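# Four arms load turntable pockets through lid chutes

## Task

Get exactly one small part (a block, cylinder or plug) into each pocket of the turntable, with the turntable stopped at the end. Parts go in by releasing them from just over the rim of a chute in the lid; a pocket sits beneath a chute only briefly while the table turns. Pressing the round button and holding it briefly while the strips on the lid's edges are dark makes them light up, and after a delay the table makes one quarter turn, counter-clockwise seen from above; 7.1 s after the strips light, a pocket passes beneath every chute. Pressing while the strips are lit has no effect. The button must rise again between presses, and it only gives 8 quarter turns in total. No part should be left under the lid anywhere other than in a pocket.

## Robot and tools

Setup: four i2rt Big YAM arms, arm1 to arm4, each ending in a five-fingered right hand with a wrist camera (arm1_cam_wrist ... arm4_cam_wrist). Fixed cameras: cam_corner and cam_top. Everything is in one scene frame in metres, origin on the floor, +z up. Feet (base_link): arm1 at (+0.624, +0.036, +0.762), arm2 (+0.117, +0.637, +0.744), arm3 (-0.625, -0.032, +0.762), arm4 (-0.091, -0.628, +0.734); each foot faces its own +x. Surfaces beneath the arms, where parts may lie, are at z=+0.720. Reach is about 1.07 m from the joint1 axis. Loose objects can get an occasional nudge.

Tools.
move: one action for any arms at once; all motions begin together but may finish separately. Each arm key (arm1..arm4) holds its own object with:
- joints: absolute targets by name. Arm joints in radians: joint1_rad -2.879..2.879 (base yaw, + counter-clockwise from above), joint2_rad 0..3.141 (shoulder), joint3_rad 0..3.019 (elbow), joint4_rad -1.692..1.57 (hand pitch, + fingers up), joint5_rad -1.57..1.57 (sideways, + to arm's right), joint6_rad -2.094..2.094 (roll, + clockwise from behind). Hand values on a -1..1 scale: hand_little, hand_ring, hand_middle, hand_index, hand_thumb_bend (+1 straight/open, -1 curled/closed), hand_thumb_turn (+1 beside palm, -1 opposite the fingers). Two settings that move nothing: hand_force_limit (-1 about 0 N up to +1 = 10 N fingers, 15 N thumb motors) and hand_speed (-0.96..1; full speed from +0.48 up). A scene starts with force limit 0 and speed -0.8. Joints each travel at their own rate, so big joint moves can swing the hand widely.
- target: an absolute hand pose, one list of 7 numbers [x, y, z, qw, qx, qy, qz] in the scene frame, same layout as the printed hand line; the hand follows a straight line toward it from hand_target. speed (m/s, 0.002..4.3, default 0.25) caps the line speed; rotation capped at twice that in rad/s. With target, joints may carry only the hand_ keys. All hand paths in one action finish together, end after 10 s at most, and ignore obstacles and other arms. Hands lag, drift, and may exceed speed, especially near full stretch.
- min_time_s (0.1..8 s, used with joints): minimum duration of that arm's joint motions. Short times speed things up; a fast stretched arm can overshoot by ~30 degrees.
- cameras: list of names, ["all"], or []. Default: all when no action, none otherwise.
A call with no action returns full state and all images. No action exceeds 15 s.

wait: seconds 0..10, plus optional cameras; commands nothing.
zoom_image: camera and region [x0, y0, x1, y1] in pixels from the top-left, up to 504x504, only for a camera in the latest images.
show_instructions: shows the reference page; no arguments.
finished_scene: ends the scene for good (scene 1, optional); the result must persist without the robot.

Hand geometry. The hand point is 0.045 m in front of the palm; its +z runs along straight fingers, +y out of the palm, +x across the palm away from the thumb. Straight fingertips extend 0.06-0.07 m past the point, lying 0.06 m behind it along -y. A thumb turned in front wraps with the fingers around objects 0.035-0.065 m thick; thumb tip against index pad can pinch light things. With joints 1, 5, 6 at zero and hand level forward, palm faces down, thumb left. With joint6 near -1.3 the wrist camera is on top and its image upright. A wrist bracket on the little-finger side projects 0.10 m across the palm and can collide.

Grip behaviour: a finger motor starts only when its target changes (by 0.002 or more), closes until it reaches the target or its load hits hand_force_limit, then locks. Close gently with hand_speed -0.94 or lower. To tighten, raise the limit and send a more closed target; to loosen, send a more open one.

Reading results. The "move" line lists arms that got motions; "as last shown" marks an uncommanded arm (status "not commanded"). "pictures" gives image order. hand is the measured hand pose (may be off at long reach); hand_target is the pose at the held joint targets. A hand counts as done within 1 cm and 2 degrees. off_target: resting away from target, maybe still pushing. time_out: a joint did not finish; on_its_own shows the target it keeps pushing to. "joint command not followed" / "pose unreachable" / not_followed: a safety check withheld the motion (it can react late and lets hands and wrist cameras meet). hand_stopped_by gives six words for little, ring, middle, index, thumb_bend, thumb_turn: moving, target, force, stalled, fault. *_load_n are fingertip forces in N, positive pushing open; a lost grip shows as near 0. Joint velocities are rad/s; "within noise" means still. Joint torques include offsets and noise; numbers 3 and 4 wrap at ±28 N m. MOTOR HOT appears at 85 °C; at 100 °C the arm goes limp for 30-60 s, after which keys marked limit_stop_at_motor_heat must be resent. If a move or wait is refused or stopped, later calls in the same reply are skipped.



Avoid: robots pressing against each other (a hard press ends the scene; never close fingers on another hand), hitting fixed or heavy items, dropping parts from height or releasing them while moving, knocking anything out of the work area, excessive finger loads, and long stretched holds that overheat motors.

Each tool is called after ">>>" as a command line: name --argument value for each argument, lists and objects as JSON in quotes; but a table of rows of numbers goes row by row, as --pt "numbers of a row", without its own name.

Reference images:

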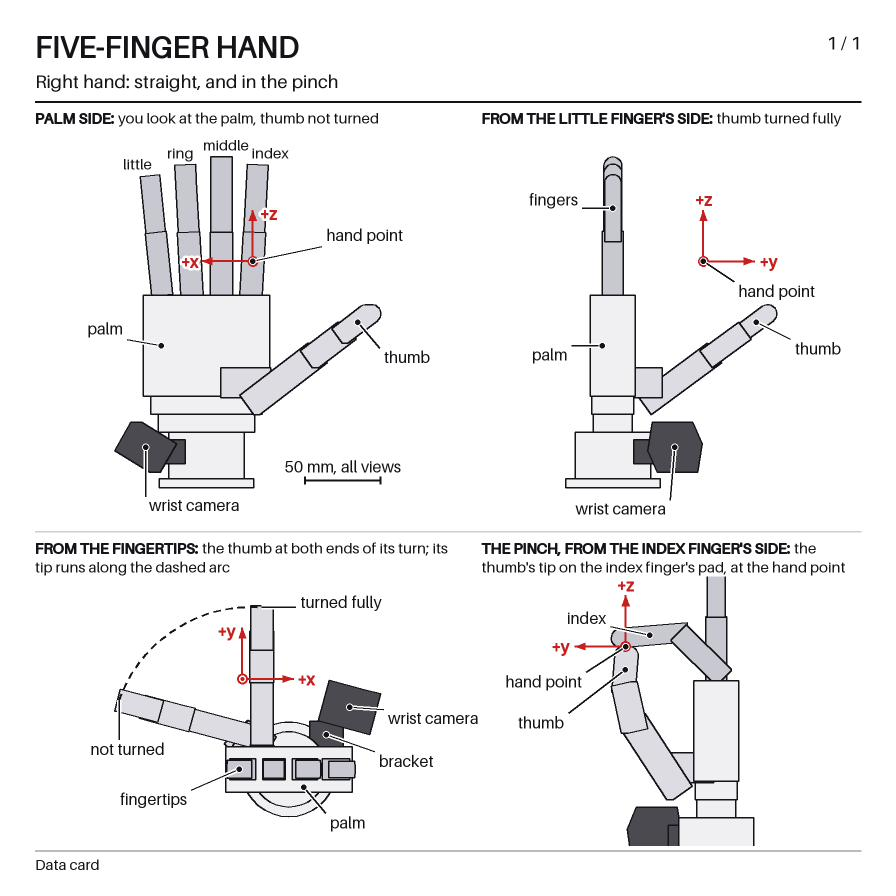

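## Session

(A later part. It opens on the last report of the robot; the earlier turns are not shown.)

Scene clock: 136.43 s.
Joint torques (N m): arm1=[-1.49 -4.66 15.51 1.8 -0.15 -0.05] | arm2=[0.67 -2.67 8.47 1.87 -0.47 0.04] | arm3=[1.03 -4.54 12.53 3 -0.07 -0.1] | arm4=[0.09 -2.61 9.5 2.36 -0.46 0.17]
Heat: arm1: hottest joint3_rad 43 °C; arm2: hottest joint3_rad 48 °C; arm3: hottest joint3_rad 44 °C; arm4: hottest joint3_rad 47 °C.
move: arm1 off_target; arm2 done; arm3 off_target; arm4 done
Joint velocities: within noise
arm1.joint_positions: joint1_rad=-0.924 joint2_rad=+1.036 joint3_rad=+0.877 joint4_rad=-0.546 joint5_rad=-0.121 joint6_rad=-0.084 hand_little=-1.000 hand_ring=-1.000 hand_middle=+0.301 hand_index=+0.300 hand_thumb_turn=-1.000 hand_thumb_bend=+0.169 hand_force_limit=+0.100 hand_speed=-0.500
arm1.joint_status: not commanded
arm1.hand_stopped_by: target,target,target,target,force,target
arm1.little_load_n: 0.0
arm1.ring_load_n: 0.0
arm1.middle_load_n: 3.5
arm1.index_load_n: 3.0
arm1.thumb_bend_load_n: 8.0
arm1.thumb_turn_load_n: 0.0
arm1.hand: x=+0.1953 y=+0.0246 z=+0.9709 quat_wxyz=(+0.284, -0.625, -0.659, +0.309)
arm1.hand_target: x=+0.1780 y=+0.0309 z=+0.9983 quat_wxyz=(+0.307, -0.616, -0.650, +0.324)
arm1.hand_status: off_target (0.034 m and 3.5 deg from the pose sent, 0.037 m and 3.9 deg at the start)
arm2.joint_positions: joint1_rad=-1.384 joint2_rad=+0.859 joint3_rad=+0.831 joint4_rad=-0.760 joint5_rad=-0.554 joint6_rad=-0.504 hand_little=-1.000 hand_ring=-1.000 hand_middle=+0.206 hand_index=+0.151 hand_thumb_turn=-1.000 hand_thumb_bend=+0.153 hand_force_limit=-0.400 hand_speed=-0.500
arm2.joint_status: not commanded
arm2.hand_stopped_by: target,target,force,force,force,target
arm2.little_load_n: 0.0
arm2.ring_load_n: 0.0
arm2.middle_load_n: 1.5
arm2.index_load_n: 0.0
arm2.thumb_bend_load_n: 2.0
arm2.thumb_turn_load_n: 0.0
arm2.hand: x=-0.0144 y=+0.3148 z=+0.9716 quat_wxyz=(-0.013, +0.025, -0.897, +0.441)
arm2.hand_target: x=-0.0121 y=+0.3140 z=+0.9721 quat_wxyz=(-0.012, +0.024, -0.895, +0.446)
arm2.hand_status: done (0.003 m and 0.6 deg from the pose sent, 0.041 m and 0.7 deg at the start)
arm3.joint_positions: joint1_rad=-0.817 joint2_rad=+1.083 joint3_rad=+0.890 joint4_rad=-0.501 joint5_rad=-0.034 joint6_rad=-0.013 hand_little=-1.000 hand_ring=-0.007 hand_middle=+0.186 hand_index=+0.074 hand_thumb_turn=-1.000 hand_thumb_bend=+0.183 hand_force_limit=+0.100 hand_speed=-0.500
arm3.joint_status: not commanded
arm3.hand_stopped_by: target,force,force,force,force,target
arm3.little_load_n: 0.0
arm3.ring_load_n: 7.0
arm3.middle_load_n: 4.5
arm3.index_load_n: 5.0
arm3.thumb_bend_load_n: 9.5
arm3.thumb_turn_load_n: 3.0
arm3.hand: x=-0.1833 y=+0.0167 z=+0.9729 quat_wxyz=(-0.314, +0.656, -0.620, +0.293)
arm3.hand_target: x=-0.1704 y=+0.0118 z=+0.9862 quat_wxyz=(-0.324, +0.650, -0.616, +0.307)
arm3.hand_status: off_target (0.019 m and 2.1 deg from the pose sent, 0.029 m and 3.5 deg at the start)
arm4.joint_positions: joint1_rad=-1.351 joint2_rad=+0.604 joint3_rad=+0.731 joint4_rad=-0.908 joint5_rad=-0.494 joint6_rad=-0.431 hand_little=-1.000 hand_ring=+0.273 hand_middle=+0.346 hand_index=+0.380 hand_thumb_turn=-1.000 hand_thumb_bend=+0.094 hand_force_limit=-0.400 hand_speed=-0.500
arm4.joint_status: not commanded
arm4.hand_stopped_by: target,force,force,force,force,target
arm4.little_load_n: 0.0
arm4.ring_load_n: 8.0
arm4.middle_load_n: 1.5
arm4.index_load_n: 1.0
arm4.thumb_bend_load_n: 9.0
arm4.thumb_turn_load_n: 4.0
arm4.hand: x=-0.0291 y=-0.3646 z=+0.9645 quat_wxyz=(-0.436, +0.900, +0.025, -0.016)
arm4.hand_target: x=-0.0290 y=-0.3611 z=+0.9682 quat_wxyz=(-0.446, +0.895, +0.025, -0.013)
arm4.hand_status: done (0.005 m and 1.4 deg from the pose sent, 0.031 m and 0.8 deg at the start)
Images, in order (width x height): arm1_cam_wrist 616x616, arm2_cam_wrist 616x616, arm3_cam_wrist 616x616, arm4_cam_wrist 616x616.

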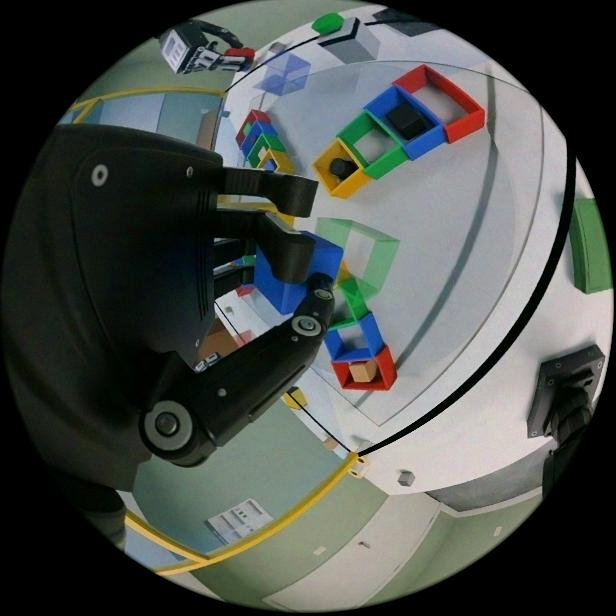

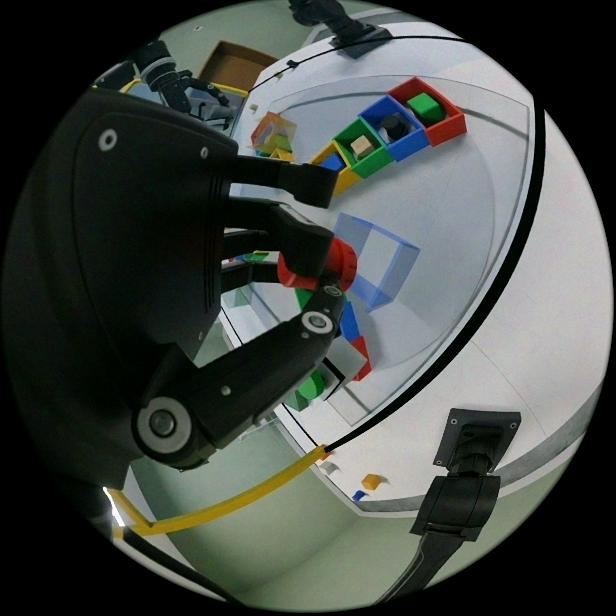

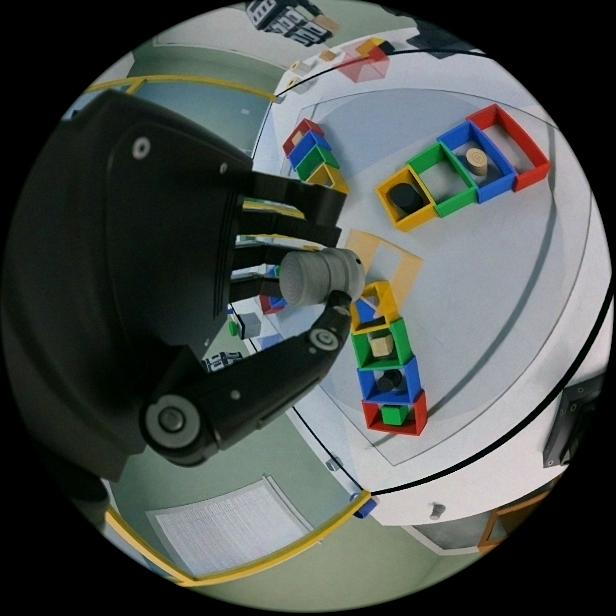

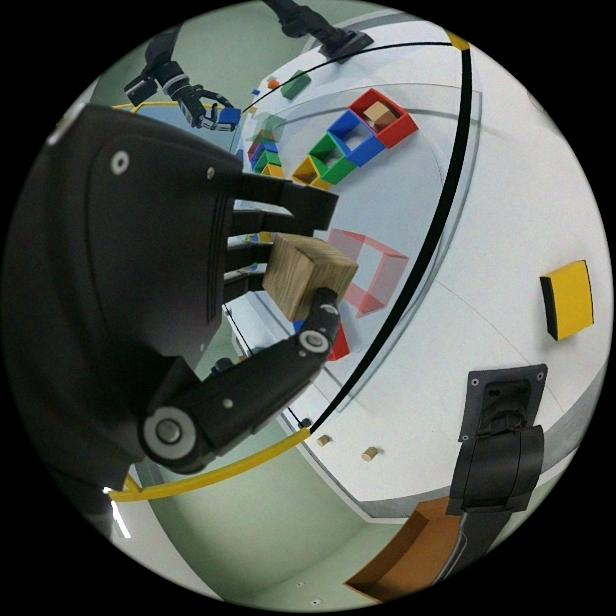

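>>> move --arm1 '{"target": [0.1763, 0.0309, 0.984, -0.3069, 0.6155, 0.6497, -0.3239], "speed": 0.06}' --arm2 '{"target": [-0.012, 0.314, 0.962, 0.0121, -0.0242, 0.8946, -0.446], "speed": 0.06}' --arm3 '{"target": [-0.1697, 0.012, 0.964, 0.3239, -0.6497, 0.6155, -0.3069], "speed": 0.06}' --arm4 '{"target": [-0.029, -0.361, 0.957, 0.446, -0.8946, -0.025, 0.0125], "speed": 0.06}' --cameras '["arm1_cam_wrist", "arm2_cam_wrist", "arm3_cam_wrist", "arm4_cam_wrist", "cam_corner"]'

>>> zoom_image --camera "arm1_cam_wrist" --region '[260, 200, 400, 340]'

>>> zoom_image --camera "arm2_cam_wrist" --region '[280, 200, 420, 340]'

>>> zoom_image --camera "arm3_cam_wrist" --region '[280, 200, 420, 340]'

>>> zoom_image --camera "arm4_cam_wrist" --region '[280, 210, 420, 350]'

>>> zoom_image --camera "cam_corner" --region '[360, 180, 540, 300]'

Scene clock: 139.73 s.
Joint torques (N m): arm1=[-1.2 -4.72 12.74 1.96 -0.15 -0.05] | arm2=[0.73 -2.32 8.35 1.89 -0.47 0.05] | arm3=[1.08 -4.84 10.39 3.02 -0.08 -0.09] | arm4=[0.03 -2.67 9.46 2.37 -0.46 0.17]
Heat: arm1: hottest joint3_rad 45 °C; arm2: hottest joint3_rad 48 °C; arm3: hottest joint3_rad 44 °C; arm4: hottest joint3_rad 47 °C.
move: arm1 off_target; arm2 done; arm3 done; arm4 done
Joint velocities: within noise
arm1.joint_positions: joint1_rad=-0.924 joint2_rad=+1.044 joint3_rad=+0.877 joint4_rad=-0.506 joint5_rad=-0.122 joint6_rad=-0.084 hand_little=-1.000 hand_ring=-1.000 hand_middle=+0.301 hand_index=+0.300 hand_thumb_turn=-1.000 hand_thumb_bend=+0.169 hand_force_limit=+0.100 hand_speed=-0.500
arm1.joint_status: not commanded
arm1.hand_stopped_by: target,target,target,target,force,target
arm1.little_load_n: 0.0
arm1.ring_load_n: 0.0
arm1.middle_load_n: 3.0
arm1.index_load_n: 3.5
arm1.thumb_bend_load_n: 8.0
arm1.thumb_turn_load_n: 0.0
arm1.hand: x=+0.1860 y=+0.0254 z=+0.9740 quat_wxyz=(+0.295, -0.619, -0.655, +0.318)
arm1.hand_target: x=+0.1767 y=+0.0309 z=+0.9841 quat_wxyz=(+0.307, -0.615, -0.650, +0.324)
arm1.hand_status: off_target (0.015 m and 1.7 deg from the pose sent, 0.024 m and 3.5 deg at the start)
arm2.joint_positions: joint1_rad=-1.384 joint2_rad=+0.859 joint3_rad=+0.806 joint4_rad=-0.733 joint5_rad=-0.554 joint6_rad=-0.504 hand_little=-1.000 hand_ring=-1.000 hand_middle=+0.206 hand_index=+0.151 hand_thumb_turn=-1.000 hand_thumb_bend=+0.153 hand_force_limit=-0.400 hand_speed=-0.500
arm2.joint_status: not commanded
arm2.hand_stopped_by: target,target,force,force,force,target
arm2.little_load_n: 0.0
arm2.ring_load_n: 0.0
arm2.middle_load_n: 1.0
arm2.index_load_n: 0.0
arm2.thumb_bend_load_n: 2.0
arm2.thumb_turn_load_n: 0.5
arm2.hand: x=-0.0144 y=+0.3148 z=+0.9625 quat_wxyz=(-0.012, +0.025, -0.897, +0.442)
arm2.hand_target: x=-0.0121 y=+0.3140 z=+0.9620 quat_wxyz=(-0.012, +0.024, -0.895, +0.446)
arm2.hand_status: done (0.003 m and 0.5 deg from the pose sent, 0.010 m and 0.6 deg at the start)
arm3.joint_positions: joint1_rad=-0.817 joint2_rad=+1.098 joint3_rad=+0.864 joint4_rad=-0.438 joint5_rad=-0.034 joint6_rad=-0.013 hand_little=-1.000 hand_ring=-0.007 hand_middle=+0.186 hand_index=+0.074 hand_thumb_turn=-1.000 hand_thumb_bend=+0.183 hand_force_limit=+0.100 hand_speed=-0.500
arm3.joint_status: not commanded
arm3.hand_stopped_by: target,force,force,force,force,target
arm3.little_load_n: 0.0
arm3.ring_load_n: 7.0
arm3.middle_load_n: 4.0
arm3.index_load_n: 4.5
arm3.thumb_bend_load_n: 9.5
arm3.thumb_turn_load_n: 3.5
arm3.hand: x=-0.1759 y=+0.0168 z=+0.9633 quat_wxyz=(-0.321, +0.653, -0.617, +0.300)
arm3.hand_target: x=-0.1699 y=+0.0119 z=+0.9641 quat_wxyz=(-0.324, +0.650, -0.616, +0.307)
arm3.hand_status: done (0.008 m and 0.9 deg from the pose sent, 0.017 m and 2.1 deg at the start)
arm4.joint_positions: joint1_rad=-1.351 joint2_rad=+0.601 joint3_rad=+0.702 joint4_rad=-0.883 joint5_rad=-0.494 joint6_rad=-0.431 hand_little=-1.000 hand_ring=+0.273 hand_middle=+0.346 hand_index=+0.380 hand_thumb_turn=-1.000 hand_thumb_bend=+0.094 hand_force_limit=-0.400 hand_speed=-0.500
arm4.joint_status: not commanded
arm4.hand_stopped_by: target,force,force,force,force,target
arm4.little_load_n: 0.0
arm4.ring_load_n: 8.0
arm4.middle_load_n: 1.5
arm4.index_load_n: 1.0
arm4.thumb_bend_load_n: 9.0
arm4.thumb_turn_load_n: 4.0
arm4.hand: x=-0.0290 y=-0.3646 z=+0.9537 quat_wxyz=(-0.436, +0.900, +0.025, -0.016)
arm4.hand_target: x=-0.0291 y=-0.3611 z=+0.9571 quat_wxyz=(-0.446, +0.895, +0.025, -0.013)
arm4.hand_status: done (0.005 m and 1.4 deg from the pose sent, 0.008 m and 1.4 deg at the start)
Images, in order (width x height): arm1_cam_wrist 616x616, arm2_cam_wrist 616x616, arm3_cam_wrist 616x616, arm4_cam_wrist 616x616, cam_corner 896x504.

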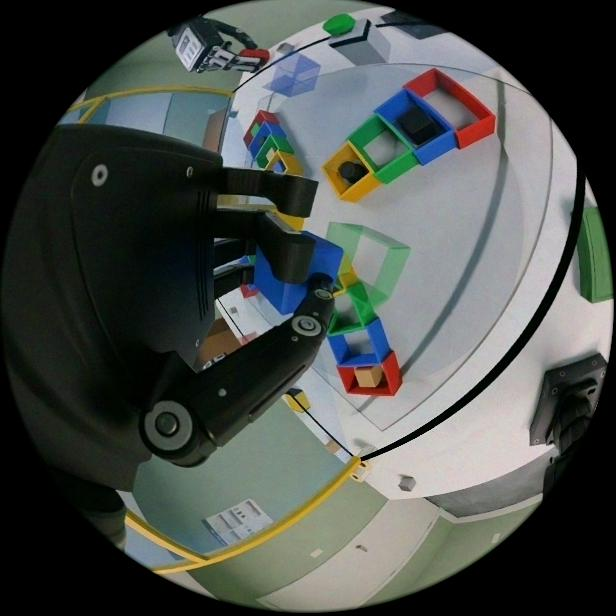

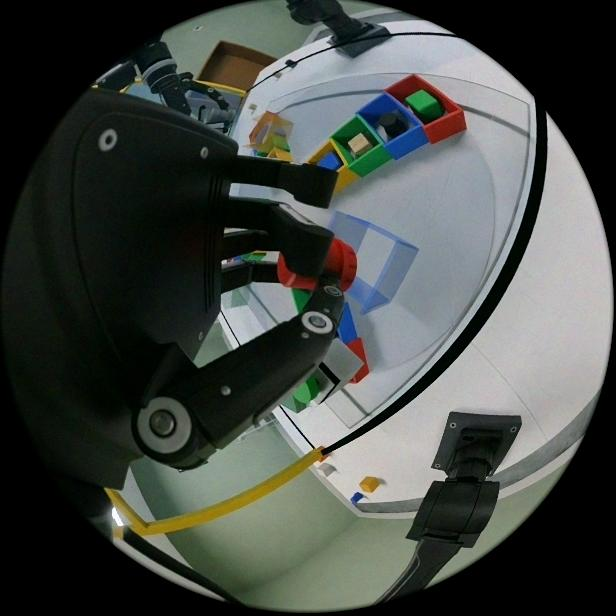

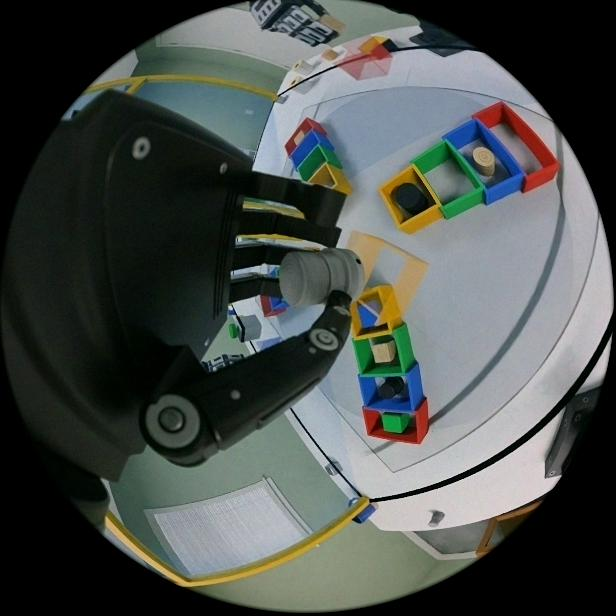

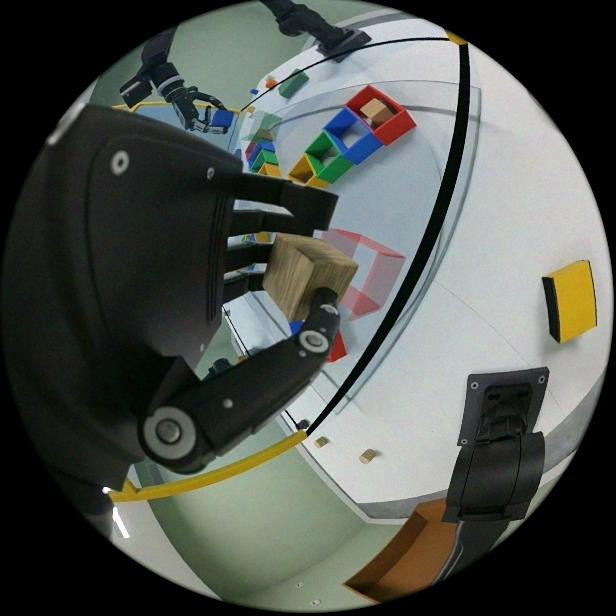

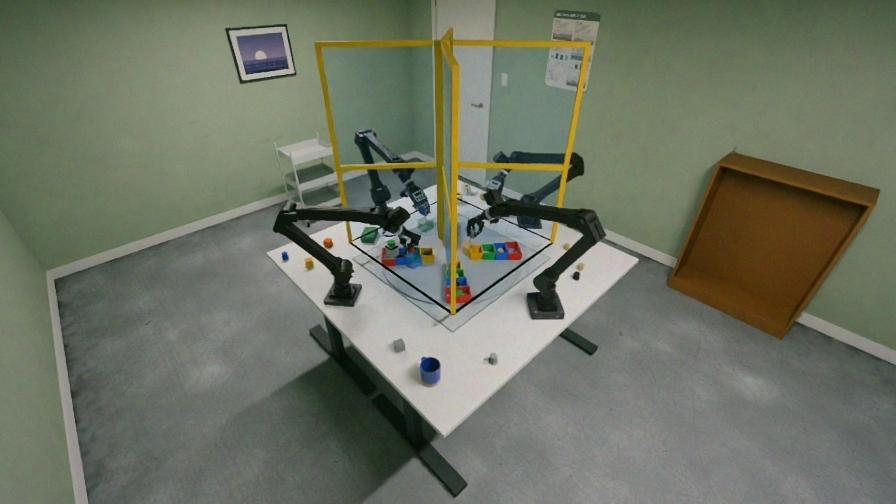

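Scaled by 3.600 from the camera's image (finer frame: 880x880).

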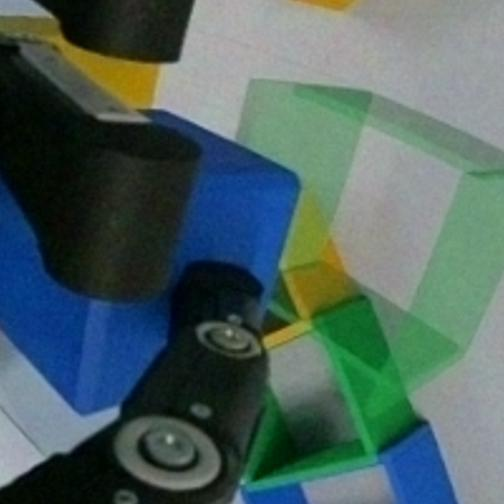

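Scaled by 3.600 from the camera's image (finer frame: 880x880).

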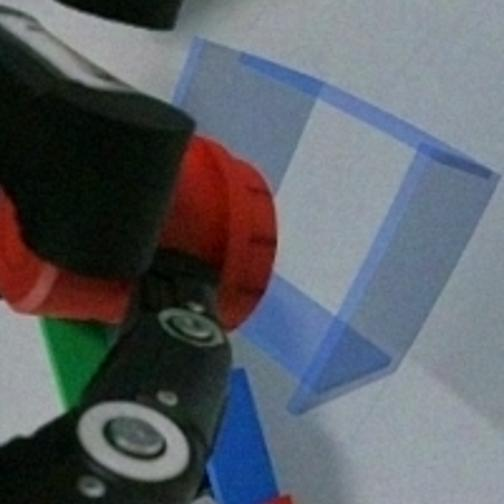

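Scaled by 3.600 from the camera's image (finer frame: 880x880).

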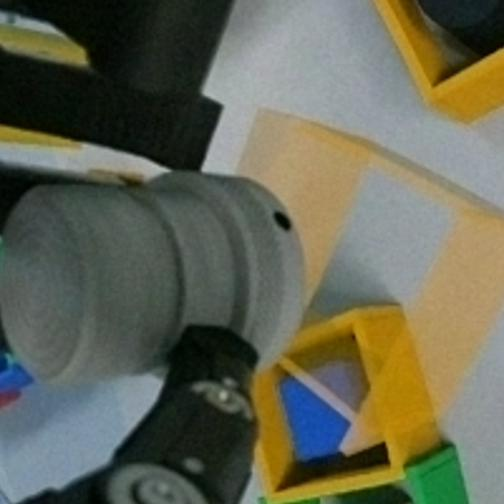

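Scaled by 3.600 from the camera's image (finer frame: 880x880).

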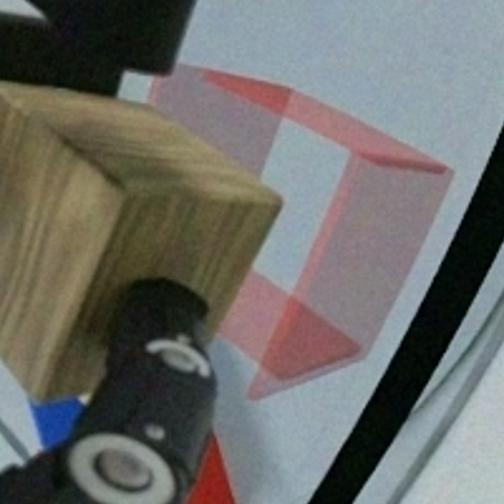

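Scaled by 2.800 from the camera's image (finer frame: 1280x720).

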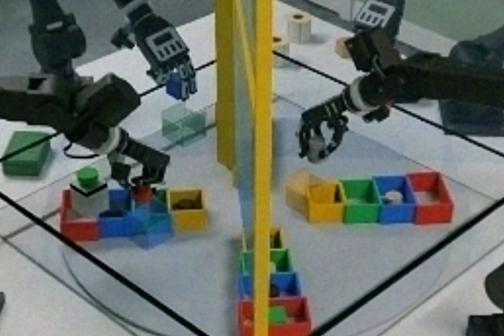

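>>> zoom_image --camera "cam_corner" --region '[400, 190, 450, 240]'

>>> zoom_image --camera "cam_corner" --region '[450, 210, 500, 260]'

>>> zoom_image --camera "cam_corner" --region '[380, 225, 440, 275]'

Scaled by 10.080 from the camera's image (finer frame: 1280x720).

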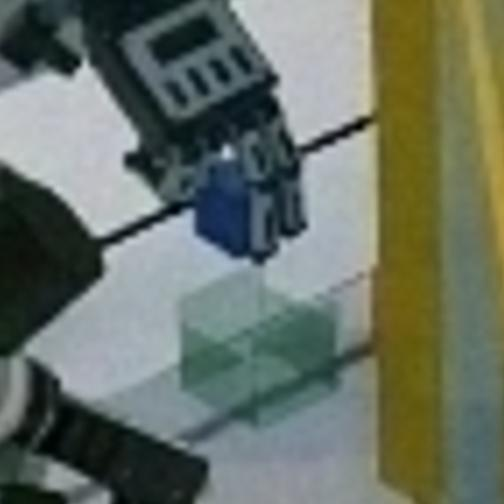

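Scaled by 10.080 from the camera's image (finer frame: 1280x720).

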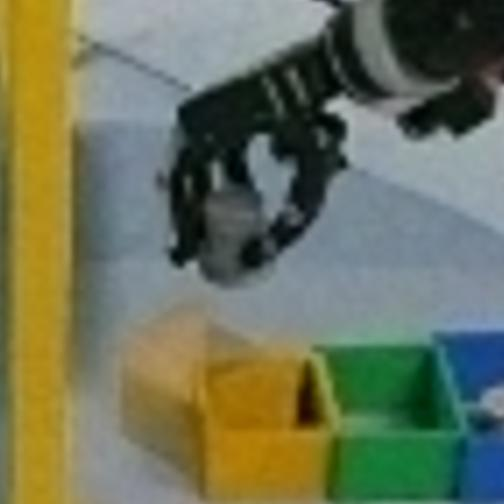

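Scaled by 8.400 from the camera's image (finer frame: 1280x720).

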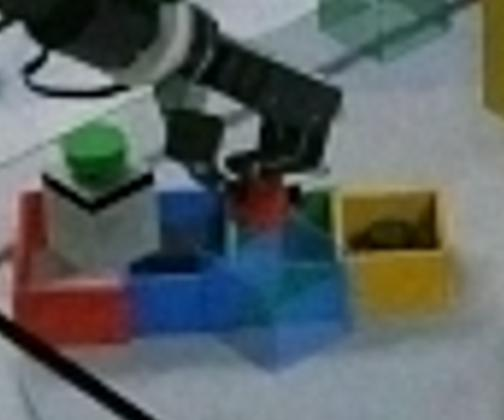

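>>> move --arm1 '{"target": [0.1743, 0.0279, 0.962, -0.3069, 0.6155, 0.6497, -0.3239], "speed": 0.06}' --arm2 '{"target": [-0.010, 0.304, 0.9585, 0.0121, -0.0242, 0.8946, -0.446], "speed": 0.06}' --arm3 '{"target": [-0.1547, 0.012, 0.9475, 0.3239, -0.6497, 0.6155, -0.3069], "speed": 0.06}' --arm4 '{"target": [-0.028, -0.353, 0.955, 0.446, -0.8946, -0.025, 0.0125], "speed": 0.06}' --cameras '["arm1_cam_wrist", "arm2_cam_wrist", "arm3_cam_wrist", "arm4_cam_wrist", "cam_corner"]'

>>> zoom_image --camera "arm1_cam_wrist" --region '[260, 200, 400, 340]'

>>> zoom_image --camera "arm2_cam_wrist" --region '[280, 200, 420, 340]'

>>> zoom_image --camera "arm3_cam_wrist" --region '[280, 200, 420, 340]'

>>> zoom_image --camera "arm4_cam_wrist" --region '[280, 210, 420, 350]'

>>> zoom_image --camera "cam_corner" --region '[400, 190, 450, 240]'

>>> zoom_image --camera "cam_corner" --region '[450, 210, 500, 260]'

>>> zoom_image --camera "cam_corner" --region '[385, 225, 435, 275]'

Scene clock: 153.37 s.
Joint torques (N m): arm1=[-0.5 -4.89 11.06 1.95 0 0.02] | arm2=[1.08 -1.38 8.29 1.92 -0.32 0.05] | arm3=[1.14 -5.83 10.21 3 -0.07 -0.1] | arm4=[0.44 -1.73 9.47 2.4 -0.31 0.19]
Heat: arm1: hottest joint3_rad 46 °C; arm2: hottest joint3_rad 47 °C; arm3: hottest joint3_rad 42 °C; arm4: hottest joint3_rad 46 °C.
move: arm1 done; arm2 done; arm3 done; arm4 done
Joint velocities: within noise
arm1.joint_positions: joint1_rad=-0.924 joint2_rad=+1.065 joint3_rad=+0.850 joint4_rad=-0.440 joint5_rad=-0.118 joint6_rad=-0.084 hand_little=-1.000 hand_ring=-1.000 hand_middle=+0.301 hand_index=+0.300 hand_thumb_turn=-1.000 hand_thumb_bend=+0.169 hand_force_limit=+0.100 hand_speed=-0.500
arm1.joint_status: not commanded
arm1.hand_stopped_by: target,target,target,target,force,target
arm1.little_load_n: 0.0
arm1.ring_load_n: 0.0
arm1.middle_load_n: 3.5
arm1.index_load_n: 3.0
arm1.thumb_bend_load_n: 8.0
arm1.thumb_turn_load_n: 0.0
arm1.hand: x=+0.1783 y=+0.0269 z=+0.9612 quat_wxyz=(+0.302, -0.617, -0.652, +0.321)
arm1.hand_target: x=+0.1743 y=+0.0280 z=+0.9621 quat_wxyz=(+0.307, -0.616, -0.650, +0.324)
arm1.hand_status: done (0.004 m and 0.7 deg from the pose sent, 0.017 m and 1.7 deg at the start)
arm2.joint_positions: joint1_rad=-1.361 joint2_rad=+0.859 joint3_rad=+0.806 joint4_rad=-0.701 joint5_rad=-0.536 joint6_rad=-0.484 hand_little=-1.000 hand_ring=-1.000 hand_middle=+0.206 hand_index=+0.151 hand_thumb_turn=-1.000 hand_thumb_bend=+0.153 hand_force_limit=-0.400 hand_speed=-0.500
arm2.joint_status: not commanded
arm2.hand_stopped_by: target,target,force,force,force,target
arm2.little_load_n: 0.0
arm2.ring_load_n: 0.0
arm2.middle_load_n: 1.5
arm2.index_load_n: 0.0
arm2.thumb_bend_load_n: 2.0
arm2.thumb_turn_load_n: 0.5
arm2.hand: x=-0.0130 y=+0.3067 z=+0.9658 quat_wxyz=(-0.005, +0.028, -0.893, +0.449)
arm2.hand_target: x=-0.0099 y=+0.3042 z=+0.9586 quat_wxyz=(-0.012, +0.024, -0.895, +0.446)
arm2.hand_status: done (0.008 m and 1.0 deg from the pose sent, 0.012 m and 0.5 deg at the start)
arm3.joint_positions: joint1_rad=-0.817 joint2_rad=+1.154 joint3_rad=+0.862 joint4_rad=-0.378 joint5_rad=-0.034 joint6_rad=-0.013 hand_little=-1.000 hand_ring=-0.007 hand_middle=+0.186 hand_index=+0.074 hand_thumb_turn=-1.000 hand_thumb_bend=+0.183 hand_force_limit=+0.100 hand_speed=-0.500
arm3.joint_status: not commanded
arm3.hand_stopped_by: target,force,force,force,force,target
arm3.little_load_n: 0.0
arm3.ring_load_n: 7.0
arm3.middle_load_n: 4.0
arm3.index_load_n: 4.5
arm3.thumb_bend_load_n: 9.5
arm3.thumb_turn_load_n: 3.5
arm3.hand: x=-0.1603 y=+0.0170 z=+0.9480 quat_wxyz=(-0.322, +0.653, -0.616, +0.301)
arm3.hand_target: x=-0.1549 y=+0.0119 z=+0.9476 quat_wxyz=(-0.324, +0.650, -0.616, +0.307)
arm3.hand_status: done (0.008 m and 0.8 deg from the pose sent, 0.027 m and 0.9 deg at the start)
arm4.joint_positions: joint1_rad=-1.337 joint2_rad=+0.609 joint3_rad=+0.702 joint4_rad=-0.853 joint5_rad=-0.483 joint6_rad=-0.420 hand_little=-1.000 hand_ring=+0.273 hand_middle=+0.346 hand_index=+0.380 hand_thumb_turn=-1.000 hand_thumb_bend=+0.094 hand_force_limit=-0.400 hand_speed=-0.500
arm4.joint_status: not commanded
arm4.hand_stopped_by: target,force,force,force,force,target
arm4.little_load_n: 0.0
arm4.ring_load_n: 8.5
arm4.middle_load_n: 1.0
arm4.index_load_n: 1.0
arm4.thumb_bend_load_n: 9.0
arm4.thumb_turn_load_n: 4.0
arm4.hand: x=-0.0276 y=-0.3579 z=+0.9551 quat_wxyz=(-0.441, +0.897, +0.026, -0.011)
arm4.hand_target: x=-0.0280 y=-0.3531 z=+0.9552 quat_wxyz=(-0.446, +0.895, +0.025, -0.013)
arm4.hand_status: done (0.005 m and 0.7 deg from the pose sent, 0.012 m and 1.4 deg at the start)
Images, in order (width x height): arm1_cam_wrist 616x616, arm2_cam_wrist 616x616, arm3_cam_wrist 616x616, arm4_cam_wrist 616x616, cam_corner 896x504.

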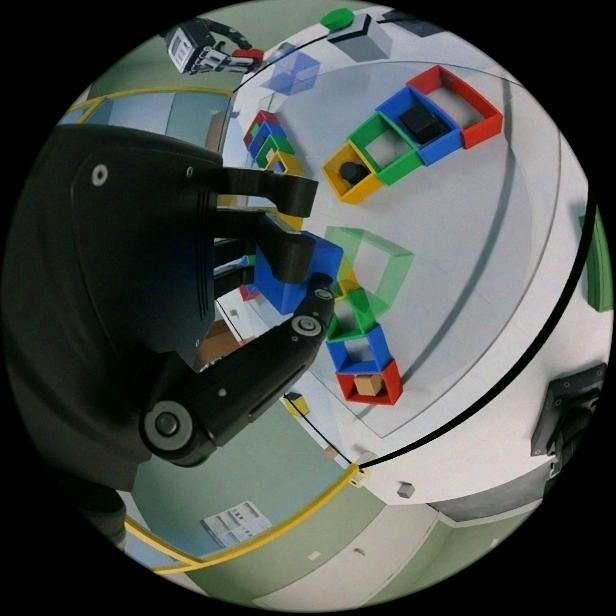

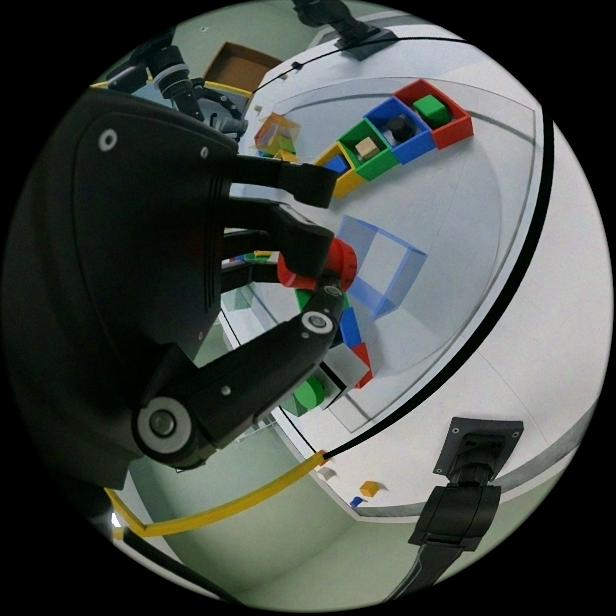

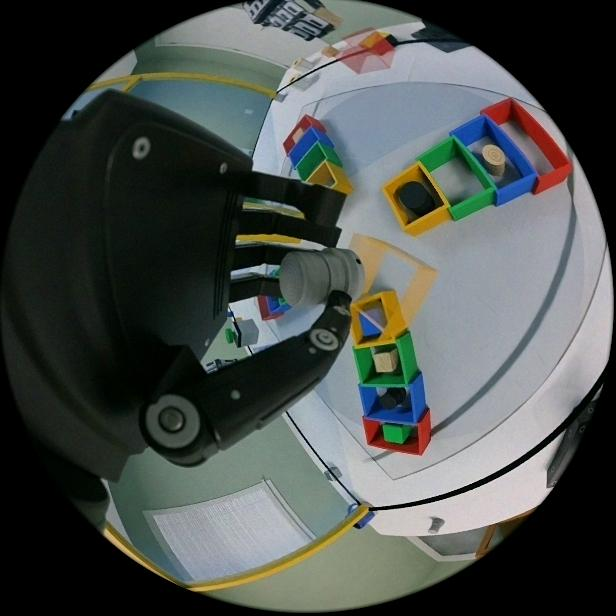

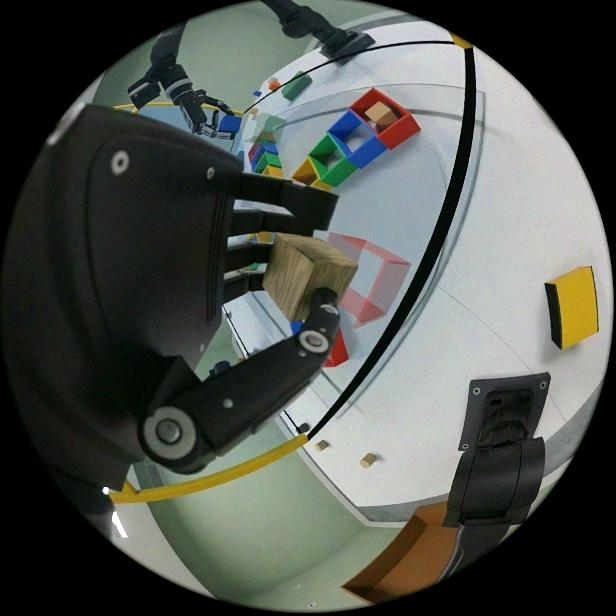

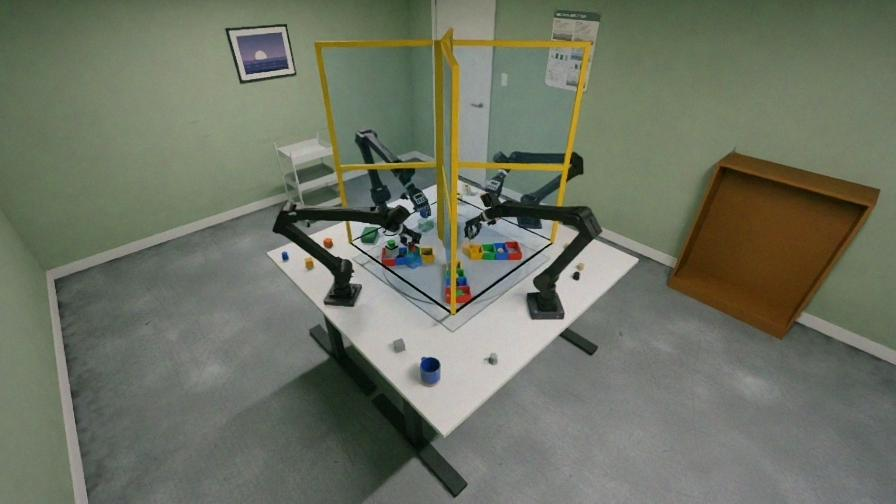

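Scaled by 3.600 from the camera's image (finer frame: 880x880).

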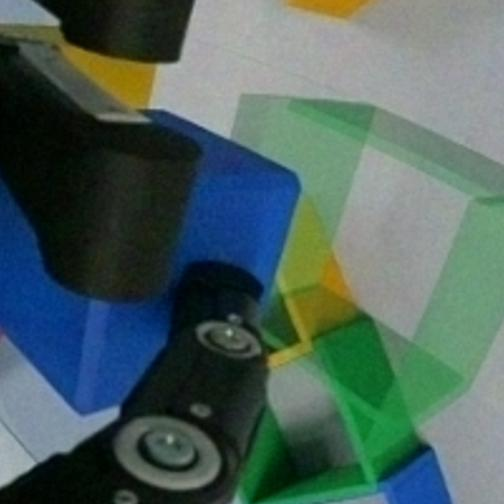

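Scaled by 3.600 from the camera's image (finer frame: 880x880).

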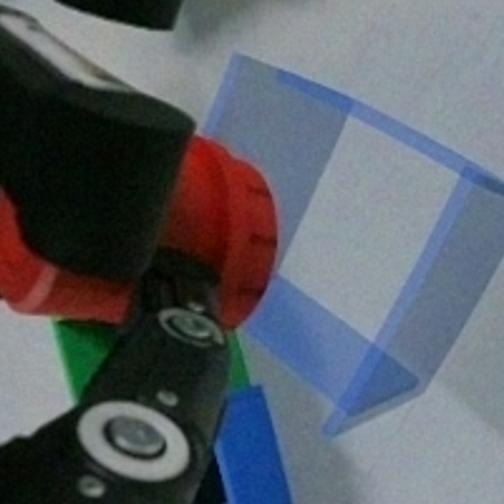

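Scaled by 3.600 from the camera's image (finer frame: 880x880).

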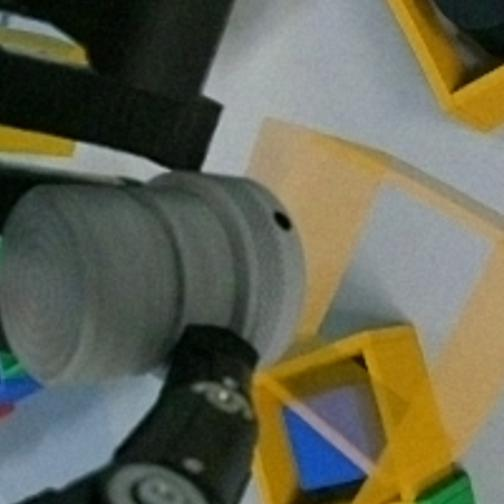

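Scaled by 3.600 from the camera's image (finer frame: 880x880).

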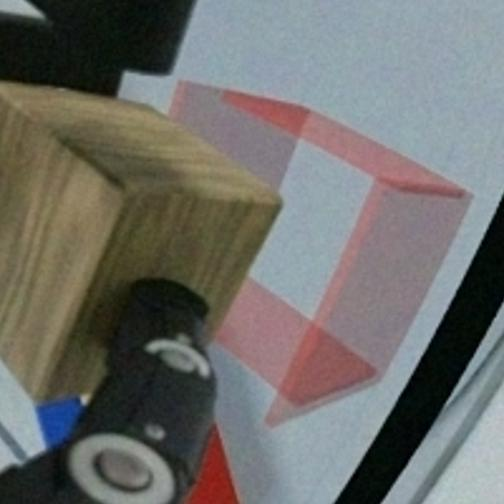

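Scaled by 10.080 from the camera's image (finer frame: 1280x720).

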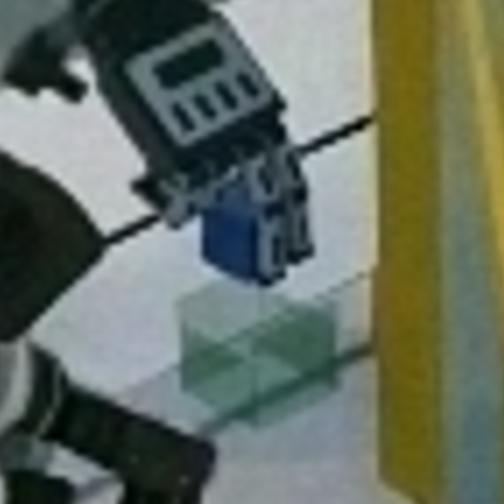

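Scaled by 10.080 from the camera's image (finer frame: 1280x720).

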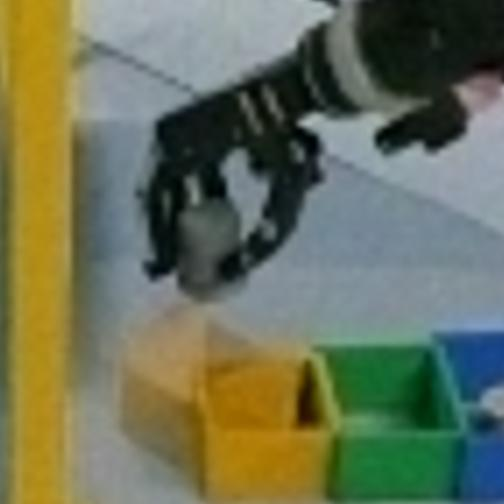

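Scaled by 10.080 from the camera's image (finer frame: 1280x720).

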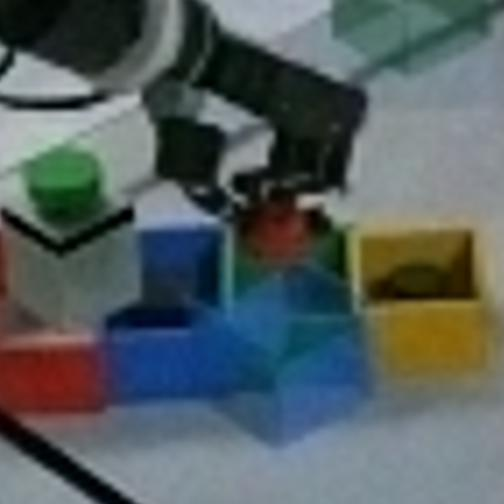

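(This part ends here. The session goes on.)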